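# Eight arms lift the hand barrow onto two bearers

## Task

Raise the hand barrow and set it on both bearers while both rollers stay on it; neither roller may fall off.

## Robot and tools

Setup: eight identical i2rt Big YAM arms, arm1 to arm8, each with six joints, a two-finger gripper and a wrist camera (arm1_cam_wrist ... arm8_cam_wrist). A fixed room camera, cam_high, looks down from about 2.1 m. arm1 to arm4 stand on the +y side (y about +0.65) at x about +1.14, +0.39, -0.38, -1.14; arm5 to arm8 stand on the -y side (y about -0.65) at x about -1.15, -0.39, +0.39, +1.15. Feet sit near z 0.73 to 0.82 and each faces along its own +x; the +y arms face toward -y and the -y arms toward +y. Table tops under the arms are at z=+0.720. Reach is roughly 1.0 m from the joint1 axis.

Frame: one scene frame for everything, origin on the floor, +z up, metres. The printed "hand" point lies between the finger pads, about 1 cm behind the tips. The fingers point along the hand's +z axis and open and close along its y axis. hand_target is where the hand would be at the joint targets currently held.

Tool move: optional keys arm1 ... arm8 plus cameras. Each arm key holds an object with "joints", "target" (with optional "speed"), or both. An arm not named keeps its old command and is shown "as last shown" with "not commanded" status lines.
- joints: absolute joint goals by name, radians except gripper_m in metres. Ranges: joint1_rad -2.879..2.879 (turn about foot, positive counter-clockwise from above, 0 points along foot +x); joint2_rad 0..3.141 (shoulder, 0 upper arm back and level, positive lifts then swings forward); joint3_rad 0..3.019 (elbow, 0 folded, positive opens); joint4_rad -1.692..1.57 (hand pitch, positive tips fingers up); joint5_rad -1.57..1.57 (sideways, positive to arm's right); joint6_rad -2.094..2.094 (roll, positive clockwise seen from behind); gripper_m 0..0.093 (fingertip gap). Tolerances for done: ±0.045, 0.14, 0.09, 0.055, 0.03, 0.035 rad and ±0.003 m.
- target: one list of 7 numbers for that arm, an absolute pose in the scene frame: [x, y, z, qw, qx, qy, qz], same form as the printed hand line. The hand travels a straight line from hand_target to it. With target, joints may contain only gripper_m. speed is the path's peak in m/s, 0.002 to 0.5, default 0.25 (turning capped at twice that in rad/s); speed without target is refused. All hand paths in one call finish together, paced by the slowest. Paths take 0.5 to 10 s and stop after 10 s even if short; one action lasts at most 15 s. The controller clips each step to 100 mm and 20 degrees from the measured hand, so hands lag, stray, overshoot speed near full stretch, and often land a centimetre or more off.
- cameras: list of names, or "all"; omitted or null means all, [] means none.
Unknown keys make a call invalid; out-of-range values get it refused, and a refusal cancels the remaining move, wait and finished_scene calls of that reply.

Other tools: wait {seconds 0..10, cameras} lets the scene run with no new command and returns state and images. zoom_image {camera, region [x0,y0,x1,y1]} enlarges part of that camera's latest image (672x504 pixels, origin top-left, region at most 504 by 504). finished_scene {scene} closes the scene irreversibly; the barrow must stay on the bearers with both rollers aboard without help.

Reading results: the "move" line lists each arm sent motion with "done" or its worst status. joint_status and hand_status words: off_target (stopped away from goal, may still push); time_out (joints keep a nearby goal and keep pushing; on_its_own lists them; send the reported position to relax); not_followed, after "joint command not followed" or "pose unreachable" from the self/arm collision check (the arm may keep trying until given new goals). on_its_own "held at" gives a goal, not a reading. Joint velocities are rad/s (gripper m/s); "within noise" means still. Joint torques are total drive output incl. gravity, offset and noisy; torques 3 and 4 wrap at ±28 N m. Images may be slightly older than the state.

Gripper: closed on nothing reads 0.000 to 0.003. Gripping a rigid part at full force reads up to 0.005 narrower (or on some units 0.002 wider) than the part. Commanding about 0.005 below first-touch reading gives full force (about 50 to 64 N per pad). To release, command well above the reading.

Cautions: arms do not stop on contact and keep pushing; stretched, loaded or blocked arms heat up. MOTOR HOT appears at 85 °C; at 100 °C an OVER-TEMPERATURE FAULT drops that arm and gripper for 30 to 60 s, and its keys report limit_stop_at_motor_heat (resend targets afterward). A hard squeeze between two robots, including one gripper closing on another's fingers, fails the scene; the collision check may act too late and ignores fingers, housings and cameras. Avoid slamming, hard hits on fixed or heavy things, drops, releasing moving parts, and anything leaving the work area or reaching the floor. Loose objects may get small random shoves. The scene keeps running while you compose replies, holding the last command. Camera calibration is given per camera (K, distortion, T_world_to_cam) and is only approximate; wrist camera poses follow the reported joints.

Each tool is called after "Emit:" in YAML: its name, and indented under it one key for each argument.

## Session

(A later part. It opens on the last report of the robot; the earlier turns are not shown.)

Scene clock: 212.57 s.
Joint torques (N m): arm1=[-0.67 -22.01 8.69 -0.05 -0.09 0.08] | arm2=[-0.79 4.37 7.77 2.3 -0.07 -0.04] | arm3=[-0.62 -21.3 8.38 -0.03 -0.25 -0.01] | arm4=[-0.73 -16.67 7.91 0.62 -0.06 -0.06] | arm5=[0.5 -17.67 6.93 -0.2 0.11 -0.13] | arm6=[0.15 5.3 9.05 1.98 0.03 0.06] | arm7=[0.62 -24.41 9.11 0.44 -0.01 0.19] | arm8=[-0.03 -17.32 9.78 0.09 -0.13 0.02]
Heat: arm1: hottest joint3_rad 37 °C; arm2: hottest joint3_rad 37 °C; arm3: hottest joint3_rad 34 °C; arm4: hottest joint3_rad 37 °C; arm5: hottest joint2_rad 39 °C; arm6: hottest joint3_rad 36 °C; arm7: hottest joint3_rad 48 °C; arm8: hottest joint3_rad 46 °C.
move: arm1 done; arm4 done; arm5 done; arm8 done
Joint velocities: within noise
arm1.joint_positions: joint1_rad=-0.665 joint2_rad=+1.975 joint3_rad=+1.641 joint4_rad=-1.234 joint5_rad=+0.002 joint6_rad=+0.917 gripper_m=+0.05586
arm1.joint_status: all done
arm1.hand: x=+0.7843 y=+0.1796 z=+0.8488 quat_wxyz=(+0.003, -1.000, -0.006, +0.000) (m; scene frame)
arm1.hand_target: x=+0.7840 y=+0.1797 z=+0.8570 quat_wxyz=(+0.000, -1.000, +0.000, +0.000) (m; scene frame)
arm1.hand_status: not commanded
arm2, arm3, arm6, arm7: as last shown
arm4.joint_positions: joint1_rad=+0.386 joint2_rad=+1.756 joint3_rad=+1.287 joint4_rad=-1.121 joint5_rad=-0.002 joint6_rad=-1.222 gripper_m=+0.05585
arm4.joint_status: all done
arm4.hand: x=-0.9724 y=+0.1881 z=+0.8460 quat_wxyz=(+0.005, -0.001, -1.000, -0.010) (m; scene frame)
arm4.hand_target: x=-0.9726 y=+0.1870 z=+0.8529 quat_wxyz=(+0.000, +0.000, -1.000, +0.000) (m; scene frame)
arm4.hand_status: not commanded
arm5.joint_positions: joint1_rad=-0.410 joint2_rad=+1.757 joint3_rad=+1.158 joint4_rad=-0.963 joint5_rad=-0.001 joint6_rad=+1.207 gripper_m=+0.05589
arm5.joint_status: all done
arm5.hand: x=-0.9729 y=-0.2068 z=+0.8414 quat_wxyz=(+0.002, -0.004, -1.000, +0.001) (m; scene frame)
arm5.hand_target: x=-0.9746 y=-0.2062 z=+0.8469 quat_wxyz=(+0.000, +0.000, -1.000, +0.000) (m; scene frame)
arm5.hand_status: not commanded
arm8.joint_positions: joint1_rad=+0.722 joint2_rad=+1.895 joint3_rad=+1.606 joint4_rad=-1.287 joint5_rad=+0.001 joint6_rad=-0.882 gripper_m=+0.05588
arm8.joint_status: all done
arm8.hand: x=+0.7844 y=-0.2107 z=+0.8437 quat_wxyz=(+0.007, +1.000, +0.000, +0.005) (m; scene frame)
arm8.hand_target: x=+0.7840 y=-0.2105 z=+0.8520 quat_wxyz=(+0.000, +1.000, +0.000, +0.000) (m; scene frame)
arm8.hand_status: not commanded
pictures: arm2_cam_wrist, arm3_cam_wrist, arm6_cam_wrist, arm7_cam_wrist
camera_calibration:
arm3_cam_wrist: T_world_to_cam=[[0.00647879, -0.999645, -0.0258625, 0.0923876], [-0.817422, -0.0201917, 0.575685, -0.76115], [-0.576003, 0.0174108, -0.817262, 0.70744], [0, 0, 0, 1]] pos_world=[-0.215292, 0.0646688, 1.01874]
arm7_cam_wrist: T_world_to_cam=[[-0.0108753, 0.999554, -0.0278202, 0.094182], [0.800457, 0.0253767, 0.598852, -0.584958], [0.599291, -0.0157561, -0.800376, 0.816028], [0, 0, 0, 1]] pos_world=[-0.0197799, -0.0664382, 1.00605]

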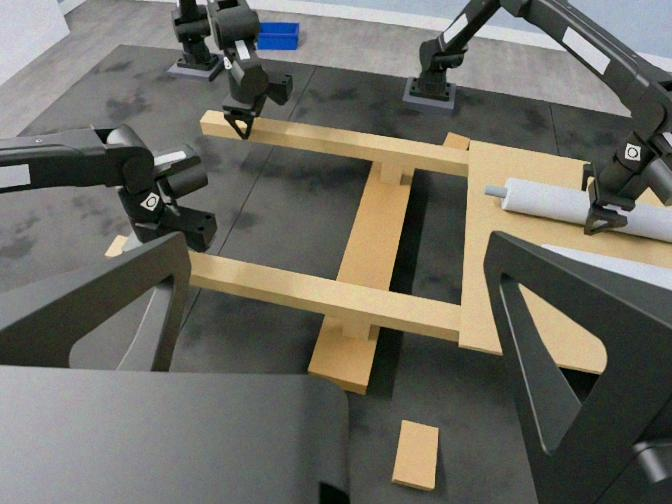

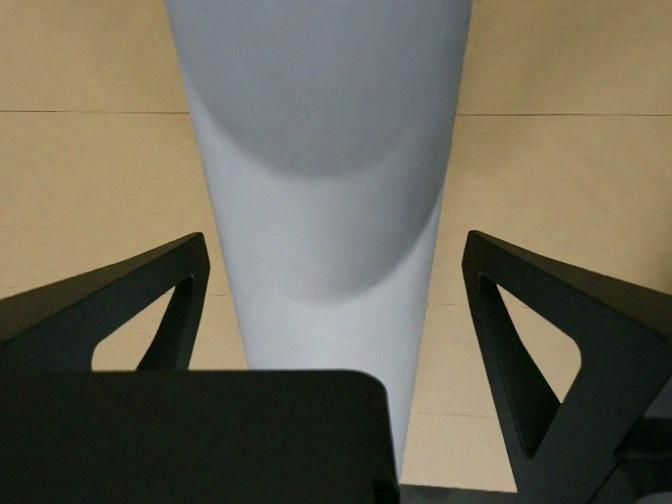

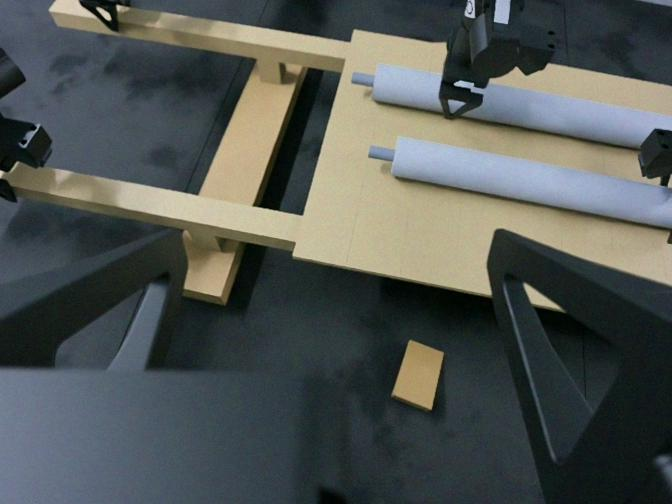

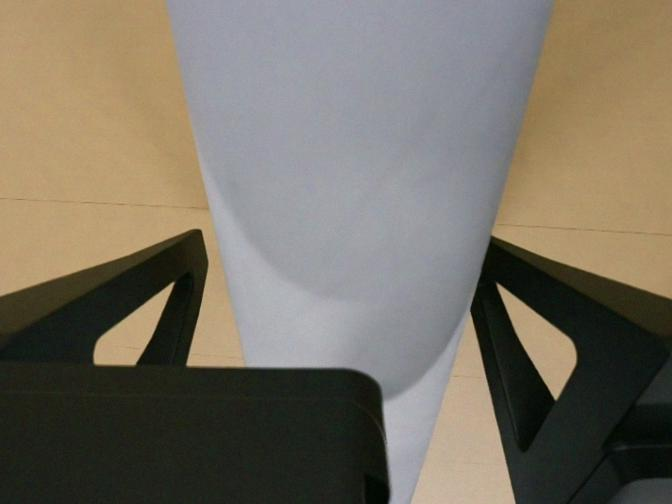

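Emit:
move:
  arm1: {"joints": {"gripper_m": 0.088}}
  arm4: {"joints": {"gripper_m": 0.088}}
  arm5: {"joints": {"gripper_m": 0.088}}
  arm8: {"joints": {"gripper_m": 0.088}}
  arm7: {"joints": {"gripper_m": 0.093}, "target": [0.058, -0.062, 0.945, 0, 1, 0, 0], "speed": 0.04}
  arm3: {"joints": {"gripper_m": 0.093}}
  cameras: ["arm3_cam_wrist", "arm7_cam_wrist", "arm1_cam_wrist", "arm8_cam_wrist", "arm4_cam_wrist", "arm5_cam_wrist", "cam_high"]

Scene clock: 216.03 s.
Joint torques (N m): arm1=[-0.85 -21.54 8.68 0.01 -0.11 0.04] | arm2=[-0.85 4.37 7.77 2.32 -0.07 -0.04] | arm3=[-0.5 -21.25 8.38 -0.05 -0.25 -0.01] | arm4=[-0.67 -16.67 7.92 0.64 -0.07 -0.06] | arm5=[0.32 -17.67 6.87 -0.12 0.11 -0.11] | arm6=[0.21 5.19 9.03 1.99 0.02 0.05] | arm7=[-0.21 -22.77 14.23 -0.61 0.04 0.07] | arm8=[-0.03 -17.44 9.78 0.1 -0.12 0.02]
Heat: arm1: hottest joint3_rad 36 °C; arm2: hottest joint3_rad 37 °C; arm3: hottest joint3_rad 34 °C; arm4: hottest joint3_rad 37 °C; arm5: hottest joint2_rad 39 °C; arm6: hottest joint3_rad 36 °C; arm7: hottest joint3_rad 48 °C; arm8: hottest joint3_rad 46 °C.
move: arm1 done; arm3 done; arm4 done; arm5 done; arm7 off_target; arm8 done
Joint velocities: within noise
arm1.joint_positions: joint1_rad=-0.665 joint2_rad=+1.975 joint3_rad=+1.641 joint4_rad=-1.234 joint5_rad=+0.002 joint6_rad=+0.917 gripper_m=+0.08791
arm1.joint_status: all done
arm1.hand: x=+0.7843 y=+0.1796 z=+0.8488 quat_wxyz=(+0.003, -1.000, -0.005, +0.000) (m; scene frame)
arm1.hand_target: x=+0.7840 y=+0.1797 z=+0.8570 quat_wxyz=(+0.000, -1.000, +0.000, +0.000) (m; scene frame)
arm1.hand_status: not commanded
arm2.joint_positions: joint1_rad=+0.259 joint2_rad=+0.499 joint3_rad=+1.464 joint4_rad=-1.242 joint5_rad=+0.050 joint6_rad=-0.007 gripper_m=+0.09396
arm2.joint_status: not commanded
arm2.hand: x=+0.4289 y=+0.4762 z=+1.3475 quat_wxyz=(-0.472, -0.483, -0.635, +0.375) (m; scene frame)
arm2.hand_target: x=+0.4278 y=+0.4798 z=+1.3587 quat_wxyz=(-0.480, -0.478, -0.628, +0.381) (m; scene frame)
arm2.hand_status: not commanded
arm3.joint_positions: joint1_rad=+0.095 joint2_rad=+1.964 joint3_rad=+1.698 joint4_rad=-1.320 joint5_rad=+0.010 joint6_rad=-1.422 gripper_m=+0.09292
arm3.joint_status: all done
arm3.hand: x=-0.2913 y=+0.0665 z=+0.9195 quat_wxyz=(+0.003, -0.001, -1.000, -0.015) (m; scene frame)
arm3.hand_target: x=-0.2901 y=+0.0640 z=+0.9320 quat_wxyz=(+0.000, +0.000, -1.000, +0.000) (m; scene frame)
arm3.hand_status: not commanded
arm4.joint_positions: joint1_rad=+0.386 joint2_rad=+1.756 joint3_rad=+1.287 joint4_rad=-1.121 joint5_rad=-0.002 joint6_rad=-1.222 gripper_m=+0.08788
arm4.joint_status: all done
arm4.hand: x=-0.9724 y=+0.1881 z=+0.8460 quat_wxyz=(+0.005, -0.001, -1.000, -0.010) (m; scene frame)
arm4.hand_target: x=-0.9726 y=+0.1870 z=+0.8529 quat_wxyz=(+0.000, +0.000, -1.000, +0.000) (m; scene frame)
arm4.hand_status: not commanded
arm5.joint_positions: joint1_rad=-0.410 joint2_rad=+1.757 joint3_rad=+1.158 joint4_rad=-0.964 joint5_rad=-0.001 joint6_rad=+1.207 gripper_m=+0.08792
arm5.joint_status: all done
arm5.hand: x=-0.9730 y=-0.2071 z=+0.8414 quat_wxyz=(+0.002, -0.004, -1.000, +0.002) (m; scene frame)
arm5.hand_target: x=-0.9746 y=-0.2062 z=+0.8469 quat_wxyz=(+0.000, +0.000, -1.000, +0.000) (m; scene frame)
arm5.hand_status: not commanded
arm6.joint_positions: joint1_rad=+0.272 joint2_rad=+0.540 joint3_rad=+1.460 joint4_rad=-1.412 joint5_rad=+0.056 joint6_rad=-0.027 gripper_m=+0.09396
arm6.joint_status: not commanded
arm6.hand: x=-0.4152 y=-0.4730 z=+1.3264 quat_wxyz=(-0.343, +0.668, -0.536, -0.385) (m; scene frame)
arm6.hand_target: x=-0.4145 y=-0.4761 z=+1.3357 quat_wxyz=(-0.349, +0.663, -0.533, -0.392) (m; scene frame)
arm6.hand_status: not commanded
arm7.joint_positions: joint1_rad=+0.525 joint2_rad=+2.189 joint3_rad=+2.223 joint4_rad=-1.668 joint5_rad=+0.001 joint6_rad=-1.063 gripper_m=+0.09290
arm7.joint_status: all done
arm7.hand: x=+0.0620 y=-0.0721 z=+0.9143 quat_wxyz=(+0.026, +1.000, +0.002, +0.014) (m; scene frame)
arm7.hand_target: x=+0.0589 y=-0.0633 z=+0.9450 quat_wxyz=(-0.001, +1.000, +0.000, +0.000) (m; scene frame)
arm7.hand_status: off_target (0.033 m and 3.4 deg from the pose sent, 0.038 m and 2.6 deg at the start)
arm8.joint_positions: joint1_rad=+0.722 joint2_rad=+1.895 joint3_rad=+1.606 joint4_rad=-1.287 joint5_rad=+0.001 joint6_rad=-0.882 gripper_m=+0.08792
arm8.joint_status: all done
arm8.hand: x=+0.7844 y=-0.2107 z=+0.8437 quat_wxyz=(+0.007, +1.000, +0.000, +0.005) (m; scene frame)
arm8.hand_target: x=+0.7840 y=-0.2105 z=+0.8520 quat_wxyz=(+0.000, +1.000, +0.000, +0.000) (m; scene frame)
arm8.hand_status: not commanded
pictures: arm1_cam_wrist, arm3_cam_wrist, arm4_cam_wrist, arm5_cam_wrist, arm7_cam_wrist, arm8_cam_wrist, cam_high
camera_calibration:
arm1_cam_wrist: T_world_to_cam=[[-0.00298288, 0.999995, 0.000879047, -0.176884], [0.814849, 0.00192105, 0.57967, -1.12605], [0.579665, 0.00244537, -0.814851, 0.364717], [0, 0, 0, 1]] pos_world=[0.705618, 0.178155, 0.950082]
arm3_cam_wrist: T_world_to_cam=[[0.00647879, -0.999645, -0.0258625, 0.0923876], [-0.817422, -0.0201917, 0.575685, -0.76115], [-0.576003, 0.0174108, -0.817262, 0.70744], [0, 0, 0, 1]] pos_world=[-0.215292, 0.0646688, 1.01874]
arm4_cam_wrist: T_world_to_cam=[[-0.0236733, -0.999453, -0.0231011, 0.187867], [-0.811231, 0.00570048, 0.584698, -1.27938], [-0.584246, 0.032582, -0.810922, 0.238883], [0, 0, 0, 1]] pos_world=[-0.893856, 0.187274, 0.946105]
arm5_cam_wrist: T_world_to_cam=[[-0.007533, -0.999926, -0.00951909, -0.205725], [-0.8078, 0.000474105, 0.589456, -1.27778], [-0.589408, 0.0121299, -0.807744, 0.233043], [0, 0, 0, 1]] pos_world=[-0.896382, -0.207931, 0.939475]
arm7_cam_wrist: T_world_to_cam=[[-0.0103096, 0.999153, -0.0398492, 0.108411], [0.79646, 0.0323006, 0.603827, -0.594156], [0.604603, -0.0255131, -0.796118, 0.815288], [0, 0, 0, 1]] pos_world=[-0.0185859, -0.0683275, 1.01215]
arm8_cam_wrist: T_world_to_cam=[[-0.0141783, 0.999492, -0.0285541, 0.246161], [0.811249, 0.0281926, 0.58402, -1.11995], [0.584529, -0.0148841, -0.811237, 0.348796], [0, 0, 0, 1]] pos_world=[0.70817, -0.20927, 0.944061]

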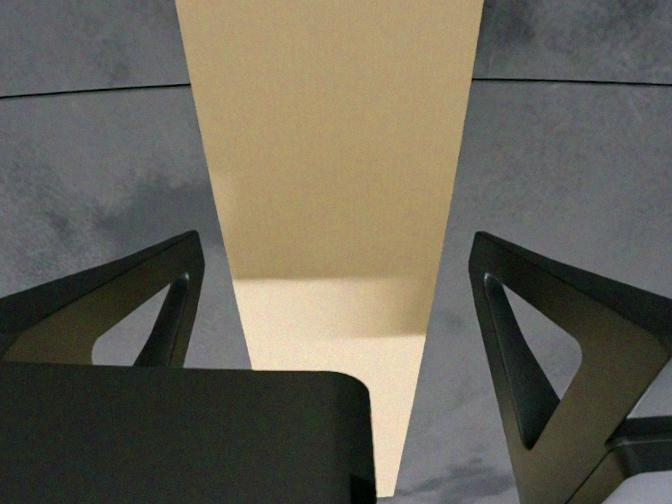

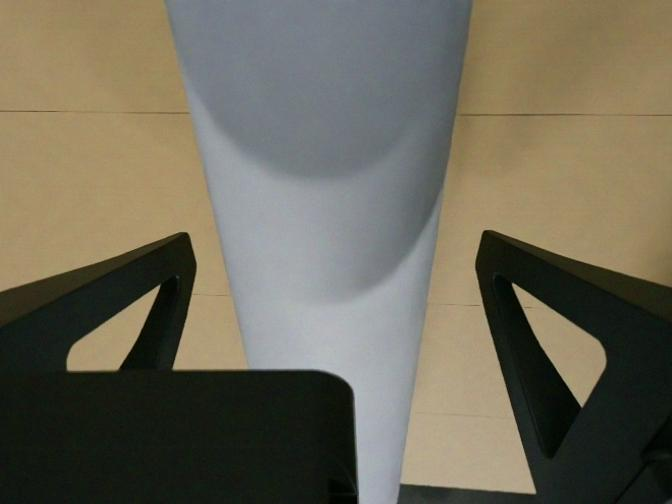

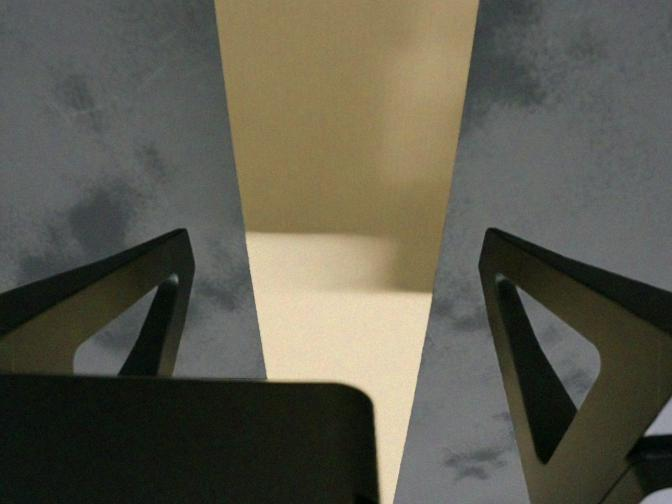

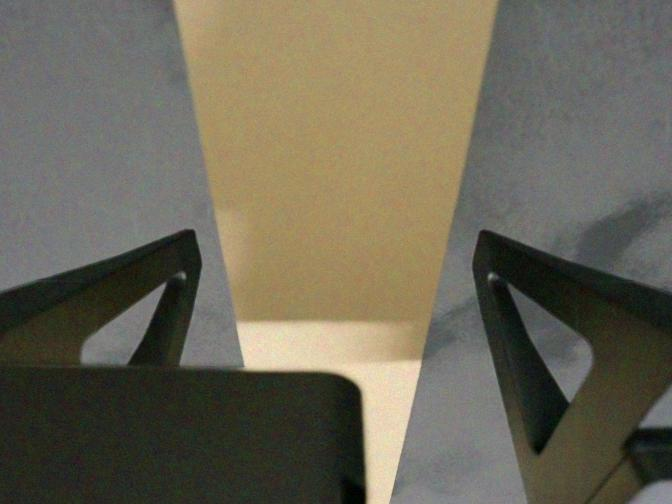

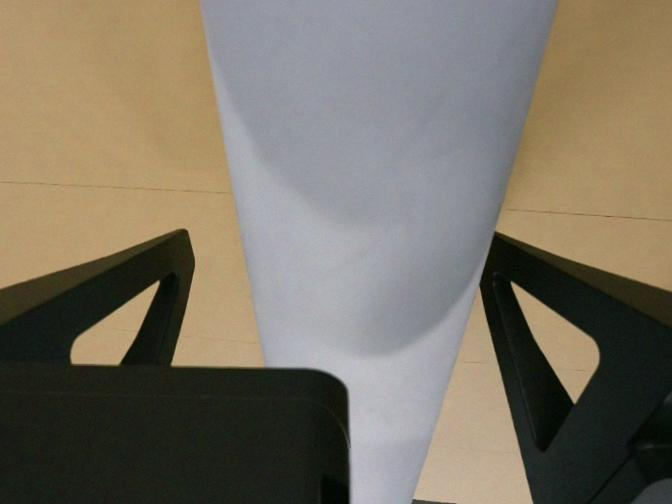

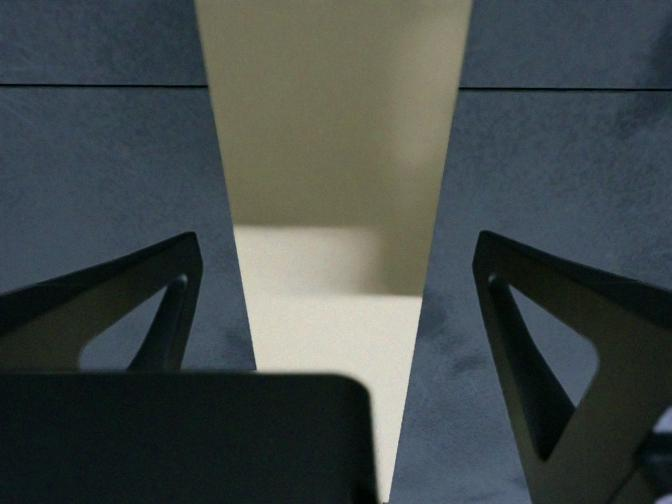

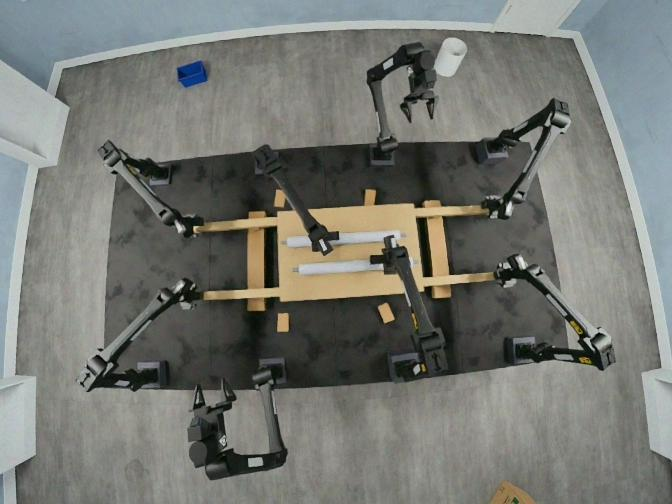

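Emit:
move:
  arm1: {"target": [0.784, 0.1797, 0.99, 0, 1, 0, 0], "speed": 0.08}
  arm8: {"target": [0.784, -0.2105, 0.99, 0, 1, 0, 0], "speed": 0.08}
  arm4: {"target": [-0.9725, 0.187, 0.99, 0, 0, 1, 0], "speed": 0.08}
  arm5: {"target": [-0.9745, -0.2062, 0.99, 0, 0, 1, 0], "speed": 0.08}
  arm7: {"target": [0.058, -0.048, 0.955, 0, 1, 0, 0], "speed": 0.03}
  cameras: ["arm3_cam_wrist", "arm7_cam_wrist"]

Scene clock: 221.40 s.
Joint torques (N m): arm1=[-0.97 -22.07 12.94 -0.31 -0.09 0.05] | arm2=[-0.85 4.37 7.76 2.33 -0.06 -0.04] | arm3=[-0.56 -21.25 8.36 -0.05 -0.25 -0.02] | arm4=[-0.73 -15.56 14.57 -0.13 -0.06 -0.08] | arm5=[0.44 -16.26 11.41 -0.18 0.1 -0.11] | arm6=[0.21 5.25 9.03 1.98 0.04 0.06] | arm7=[-0.5 -21.71 14.3 -0.44 0.02 -0.01] | arm8=[0.03 -17.61 16.59 -0.44 -0.13 0.02]
Heat: arm1: hottest joint3_rad 36 °C; arm2: hottest joint3_rad 37 °C; arm3: hottest joint3_rad 34 °C; arm4: hottest joint3_rad 38 °C; arm5: hottest joint2_rad 38 °C; arm6: hottest joint3_rad 36 °C; arm7: hottest joint3_rad 48 °C; arm8: hottest joint3_rad 46 °C.
move: arm1 off_target; arm4 off_target; arm5 off_target; arm7 off_target; arm8 off_target
Joint velocities: within noise
arm1.joint_positions: joint1_rad=-0.665 joint2_rad=+1.914 joint3_rad=+1.853 joint4_rad=-1.551 joint5_rad=+0.002 joint6_rad=+0.917 gripper_m=+0.08791
arm1.joint_status: not commanded
arm1.hand: x=+0.7902 y=+0.1870 z=+0.9636 quat_wxyz=(+0.021, -1.000, -0.005, -0.013) (m; scene frame)
arm1.hand_target: x=+0.7846 y=+0.1806 z=+0.9898 quat_wxyz=(+0.000, -1.000, +0.000, +0.000) (m; scene frame)
arm1.hand_status: off_target (0.028 m and 2.9 deg from the pose sent, 0.141 m and 0.7 deg at the start)
arm2, arm3, arm6: as last shown
arm4.joint_positions: joint1_rad=+0.386 joint2_rad=+1.646 joint3_rad=+1.462 joint4_rad=-1.443 joint5_rad=-0.002 joint6_rad=-1.222 gripper_m=+0.08788
arm4.joint_status: not commanded
arm4.hand: x=-0.9767 y=+0.2017 z=+0.9619 quat_wxyz=(+0.011, -0.001, -1.000, -0.028) (m; scene frame)
arm4.hand_target: x=-0.9731 y=+0.1883 z=+0.9901 quat_wxyz=(+0.000, +0.000, -1.000, +0.000) (m; scene frame)
arm4.hand_status: off_target (0.032 m and 3.4 deg from the pose sent, 0.144 m and 1.3 deg at the start)
arm5.joint_positions: joint1_rad=-0.410 joint2_rad=+1.598 joint3_rad=+1.326 joint4_rad=-1.327 joint5_rad=-0.001 joint6_rad=+1.207 gripper_m=+0.08792
arm5.joint_status: not commanded
arm5.hand: x=-0.9778 y=-0.2198 z=+0.9712 quat_wxyz=(+0.008, -0.004, -1.000, +0.019) (m; scene frame)
arm5.hand_target: x=-0.9749 y=-0.2069 z=+0.9901 quat_wxyz=(+0.000, +0.000, -1.000, +0.000) (m; scene frame)
arm5.hand_status: off_target (0.023 m and 2.4 deg from the pose sent, 0.149 m and 0.6 deg at the start)
arm7.joint_positions: joint1_rad=+0.521 joint2_rad=+2.189 joint3_rad=+2.282 joint4_rad=-1.671 joint5_rad=+0.001 joint6_rad=-1.063 gripper_m=+0.09290
arm7.joint_status: not commanded
arm7.hand: x=+0.0585 y=-0.0600 z=+0.9361 quat_wxyz=(+0.001, +1.000, +0.000, +0.000) (m; scene frame)
arm7.hand_target: x=+0.0587 y=-0.0493 z=+0.9548 quat_wxyz=(-0.017, +1.000, +0.000, -0.009) (m; scene frame)
arm7.hand_status: off_target (0.022 m and 0.2 deg from the pose sent, 0.048 m and 3.4 deg at the start; a joint's target at an end of its range on 68 of 75 steps)
arm8.joint_positions: joint1_rad=+0.722 joint2_rad=+1.850 joint3_rad=+1.821 joint4_rad=-1.616 joint5_rad=+0.001 joint6_rad=-0.882 gripper_m=+0.08792
arm8.joint_status: not commanded
arm8.hand: x=+0.7945 y=-0.2225 z=+0.9505 quat_wxyz=(+0.034, +0.999, +0.000, +0.027) (m; scene frame)
arm8.hand_target: x=+0.7857 y=-0.2125 z=+0.9899 quat_wxyz=(+0.000, +1.000, +0.000, +0.000) (m; scene frame)
arm8.hand_status: off_target (0.043 m and 4.9 deg from the pose sent, 0.146 m and 1.0 deg at the start)
pictures: arm3_cam_wrist, arm7_cam_wrist
camera_calibration:
arm3_cam_wrist: T_world_to_cam=[[0.00647879, -0.999645, -0.0258625, 0.0923876], [-0.817422, -0.0201917, 0.575685, -0.76115], [-0.576003, 0.0174108, -0.817262, 0.70744], [0, 0, 0, 1]] pos_world=[-0.215292, 0.0646688, 1.01874]
arm7_cam_wrist: T_world_to_cam=[[-0.0064147, 0.999939, 0.00899112, 0.0513169], [0.812599, -0.0000276548, 0.582823, -0.588077], [0.582788, 0.0110448, -0.812549, 0.853941], [0, 0, 0, 1]] pos_world=[-0.0194669, -0.0607617, 1.03615]

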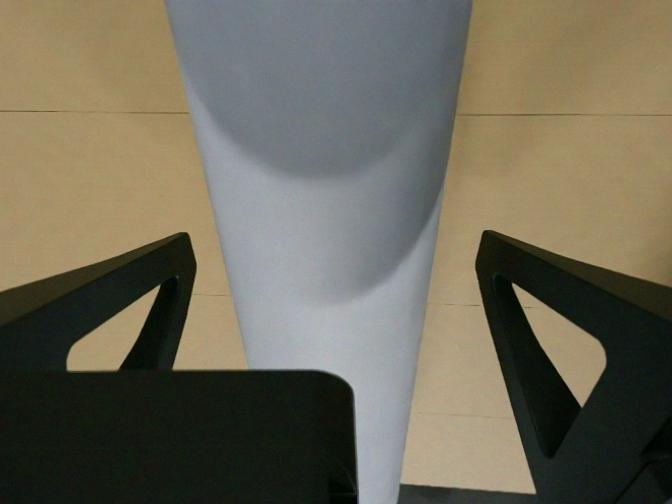

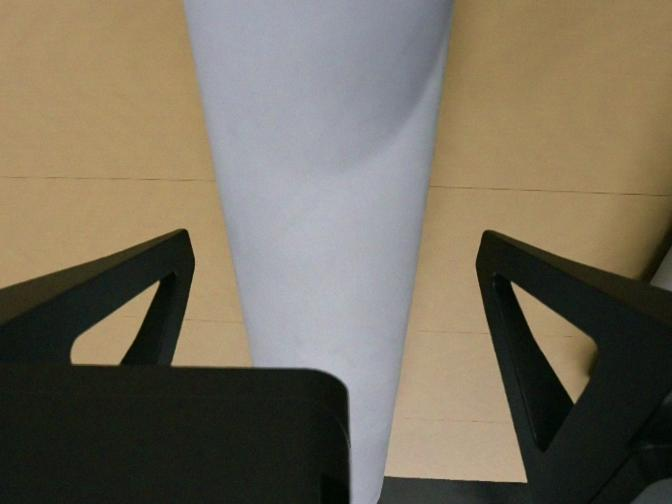

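Emit:
move:
  arm7: {"target": [0.058, -0.052, 1.06, 0, 1, 0, 0], "speed": 0.08}
  arm3: {"target": [-0.29, 0.059, 1.06, 0, 0, 1, 0], "speed": 0.08}

Emit:
zoom_image:
  camera: "arm2_cam_wrist"
  region: [270, 130, 570, 410]

Emit:
zoom_image:
  camera: "arm6_cam_wrist"
  region: [130, 30, 430, 320]

Scene clock: 228.93 s.
Joint torques (N m): arm1=[-0.79 -22.24 12.82 -0.24 -0.11 0.03] | arm2=[-0.79 4.37 7.77 2.32 -0.06 -0.04] | arm3=[-0.5 -20.6 12.94 -0.68 -0.25 -0.01] | arm4=[-0.79 -15.56 14.57 -0.17 -0.06 -0.07] | arm5=[0.56 -16.32 11.41 -0.21 0.1 -0.11] | arm6=[0.26 5.3 8.99 1.99 0.03 0.06] | arm7=[-0.38 -23.71 14.52 -0.24 0 0] | arm8=[0.03 -17.67 16.58 -0.43 -0.13 0.02]
Heat: arm1: hottest joint3_rad 37 °C; arm2: hottest joint3_rad 37 °C; arm3: hottest joint3_rad 34 °C; arm4: hottest joint3_rad 39 °C; arm5: hottest joint2_rad 37 °C; arm6: hottest joint3_rad 36 °C; arm7: hottest joint3_rad 48 °C; arm8: hottest joint3_rad 45 °C.
move: arm3 off_target; arm7 off_target
Joint velocities: within noise
arm1, arm2, arm4, arm6: as last shown
arm1.hand: x=+0.7901 y=+0.1869 z=+0.9638 quat_wxyz=(+0.020, -1.000, -0.005, -0.013) (m; scene frame)
arm3.joint_positions: joint1_rad=+0.095 joint2_rad=+1.931 joint3_rad=+1.951 joint4_rad=-1.629 joint5_rad=+0.010 joint6_rad=-1.422 gripper_m=+0.09292
arm3.joint_status: not commanded
arm3.hand: x=-0.2925 y=+0.0678 z=+1.0342 quat_wxyz=(+0.005, -0.001, -1.000, -0.026) (m; scene frame)
arm3.hand_target: x=-0.2902 y=+0.0601 z=+1.0598 quat_wxyz=(+0.000, +0.000, -1.000, +0.000) (m; scene frame)
arm3.hand_status: off_target (0.027 m and 3.0 deg from the pose sent, 0.141 m and 1.7 deg at the start)
arm4.hand_target: x=-0.9730 y=+0.1883 z=+0.9901 quat_wxyz=(+0.000, +0.000, -1.000, +0.000) (m; scene frame)
arm5.joint_positions: joint1_rad=-0.410 joint2_rad=+1.598 joint3_rad=+1.326 joint4_rad=-1.328 joint5_rad=-0.001 joint6_rad=+1.207 gripper_m=+0.08792
arm5.joint_status: not commanded
arm5.hand: x=-0.9778 y=-0.2200 z=+0.9712 quat_wxyz=(+0.008, -0.004, -1.000, +0.019) (m; scene frame)
arm5.hand_target: x=-0.9748 y=-0.2069 z=+0.9901 quat_wxyz=(+0.000, +0.000, -1.000, +0.000) (m; scene frame)
arm5.hand_status: not commanded
arm7.joint_positions: joint1_rad=+0.521 joint2_rad=+2.107 joint3_rad=+2.350 joint4_rad=-1.671 joint5_rad=+0.001 joint6_rad=-1.063 gripper_m=+0.09290
arm7.joint_status: not commanded
arm7.hand: x=+0.0565 y=-0.0563 z=+1.0170 quat_wxyz=(-0.064, +0.997, +0.000, -0.036) (m; scene frame)
arm7.hand_target: x=+0.0592 y=-0.0543 z=+1.0587 quat_wxyz=(-0.097, +0.994, +0.000, -0.053) (m; scene frame)
arm7.hand_status: off_target (0.043 m and 8.5 deg from the pose sent, 0.124 m and 0.2 deg at the start; a joint's target at an end of its range on 69 of 70 steps)
arm8.joint_positions: joint1_rad=+0.722 joint2_rad=+1.850 joint3_rad=+1.821 joint4_rad=-1.617 joint5_rad=+0.001 joint6_rad=-0.882 gripper_m=+0.08792
arm8.joint_status: not commanded
arm8.hand: x=+0.7944 y=-0.2224 z=+0.9508 quat_wxyz=(+0.034, +0.999, +0.000, +0.027) (m; scene frame)
arm8.hand_target: x=+0.7857 y=-0.2126 z=+0.9899 quat_wxyz=(+0.000, +1.000, +0.000, +0.000) (m; scene frame)
arm8.hand_status: not commanded
pictures: arm1_cam_wrist, arm2_cam_wrist, arm3_cam_wrist, arm4_cam_wrist, arm5_cam_wrist, arm6_cam_wrist, arm7_cam_wrist, arm8_cam_wrist, cam_high
camera_calibration:
arm1_cam_wrist: T_world_to_cam=[[-0.0033498, 0.999384, 0.0349421, -0.216639], [0.799694, -0.0183022, 0.600128, -1.20136], [0.600398, 0.0299533, -0.79914, 0.41844], [0, 0, 0, 1]] pos_world=[0.708765, 0.181985, 1.06293]
arm3_cam_wrist: T_world_to_cam=[[0.00651419, -0.998782, -0.0489037, 0.120505], [-0.81548, -0.0336101, 0.577808, -0.828796], [-0.578748, 0.036116, -0.814706, 0.795614], [0, 0, 0, 1]] pos_world=[-0.216192, 0.0637674, 1.13297]
arm4_cam_wrist: T_world_to_cam=[[-0.0243992, -0.998021, -0.0579464, 0.236515], [-0.80377, -0.014882, 0.594754, -1.34891], [-0.594439, 0.0610871, -0.801817, 0.305515], [0, 0, 0, 1]] pos_world=[-0.896832, 0.19731, 1.06094]
arm5_cam_wrist: T_world_to_cam=[[-0.00743264, -0.999646, 0.0255449, -0.251271], [-0.799893, 0.0212738, 0.599765, -1.35592], [-0.600096, -0.0159754, -0.799768, 0.310887], [0, 0, 0, 1]] pos_world=[-0.899897, -0.21737, 1.06829]
arm7_cam_wrist: T_world_to_cam=[[-0.0007636, 0.99007, 0.140576, -0.0878991], [0.852901, -0.0727463, 0.51698, -0.57308], [0.522073, 0.120292, -0.844375, 0.962736], [0, 0, 0, 1]] pos_world=[-0.0139051, -0.070473, 1.12154]
arm8_cam_wrist: T_world_to_cam=[[-0.0119975, 0.996583, -0.0817199, 0.309238], [0.785173, 0.0599943, 0.616364, -1.19332], [0.61916, -0.0567695, -0.78321, 0.366068], [0, 0, 0, 1]] pos_world=[0.714019, -0.215807, 1.0475]

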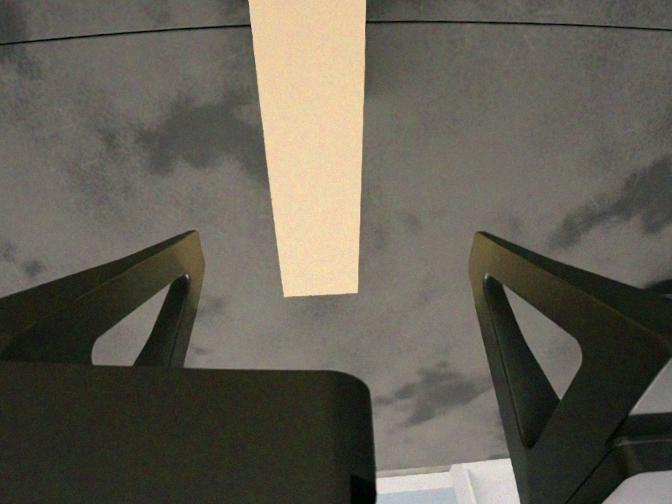

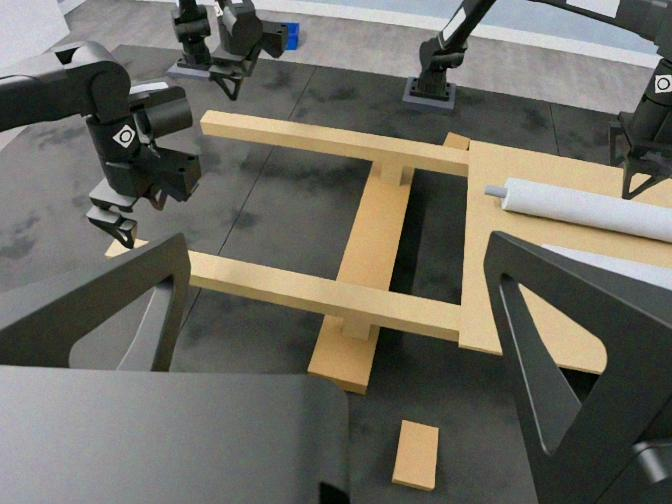

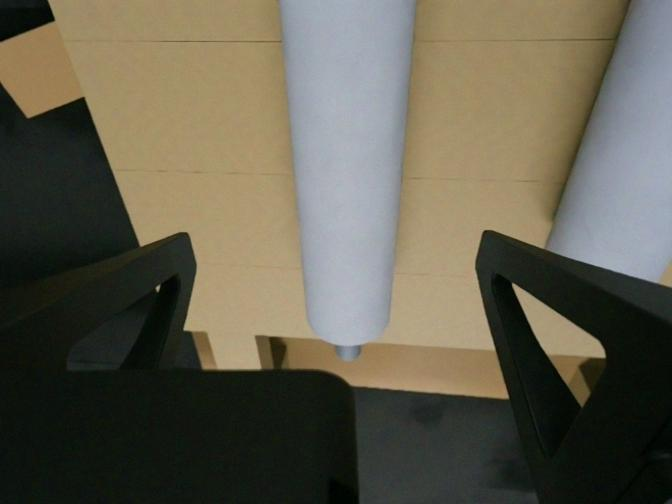

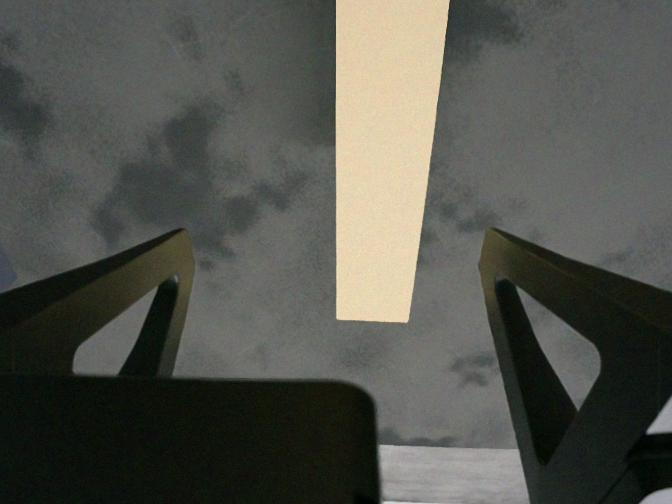

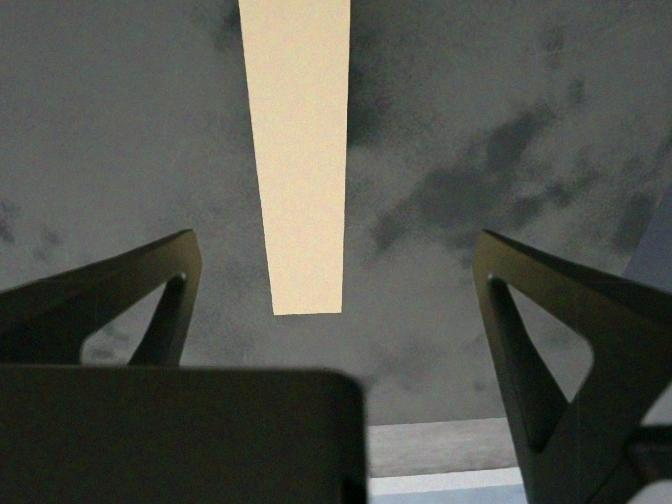

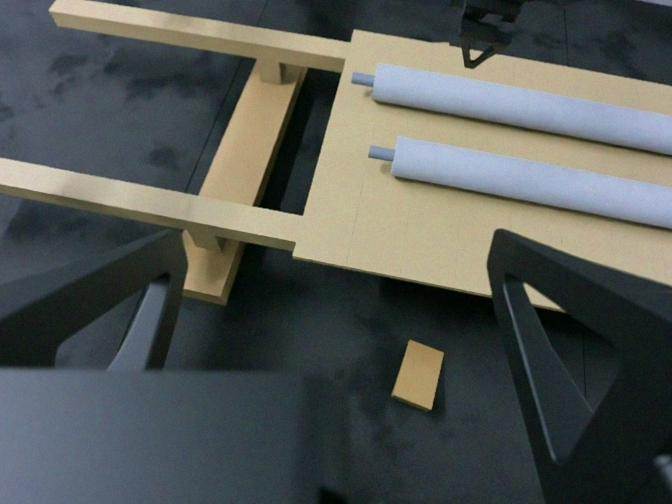

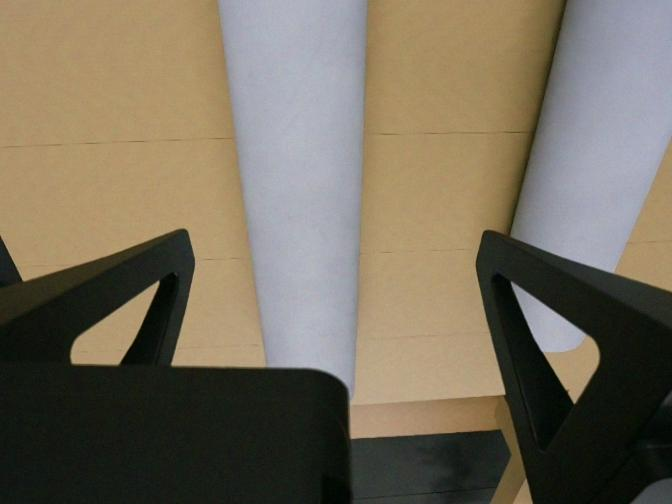

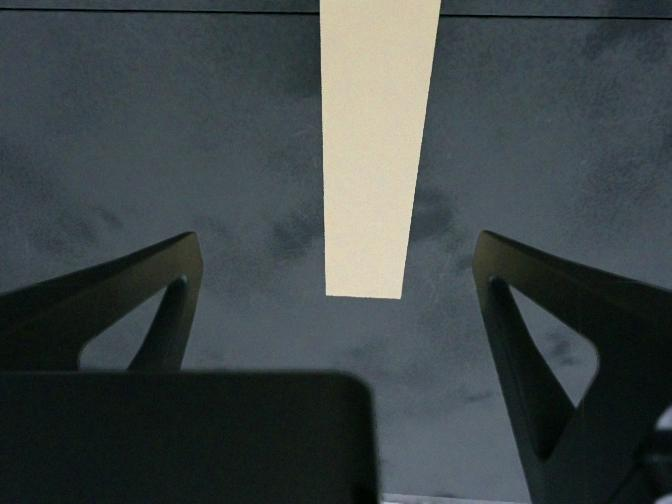

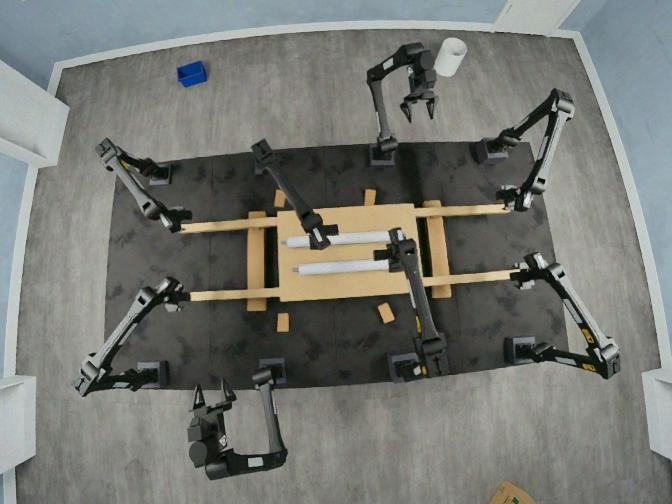

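Scaled by 1.680 from the camera's 672x504 image, which has a finer 960x720 frame.

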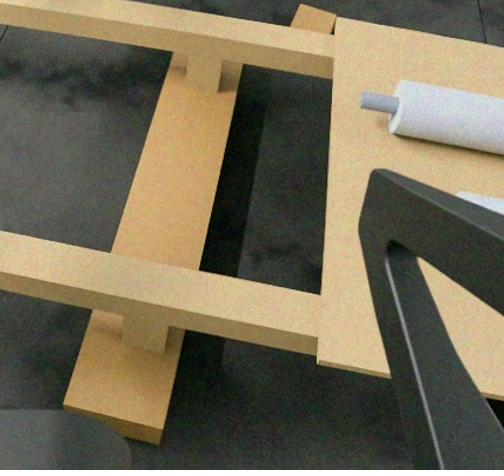

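Scaled by 1.680 from the camera's 672x504 image, which has a finer 960x720 frame.

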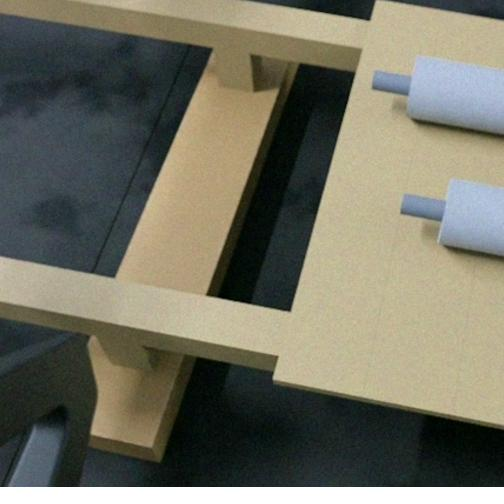

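Emit:
finished_scene:
  scene: 1

The scene is finished: the task was done.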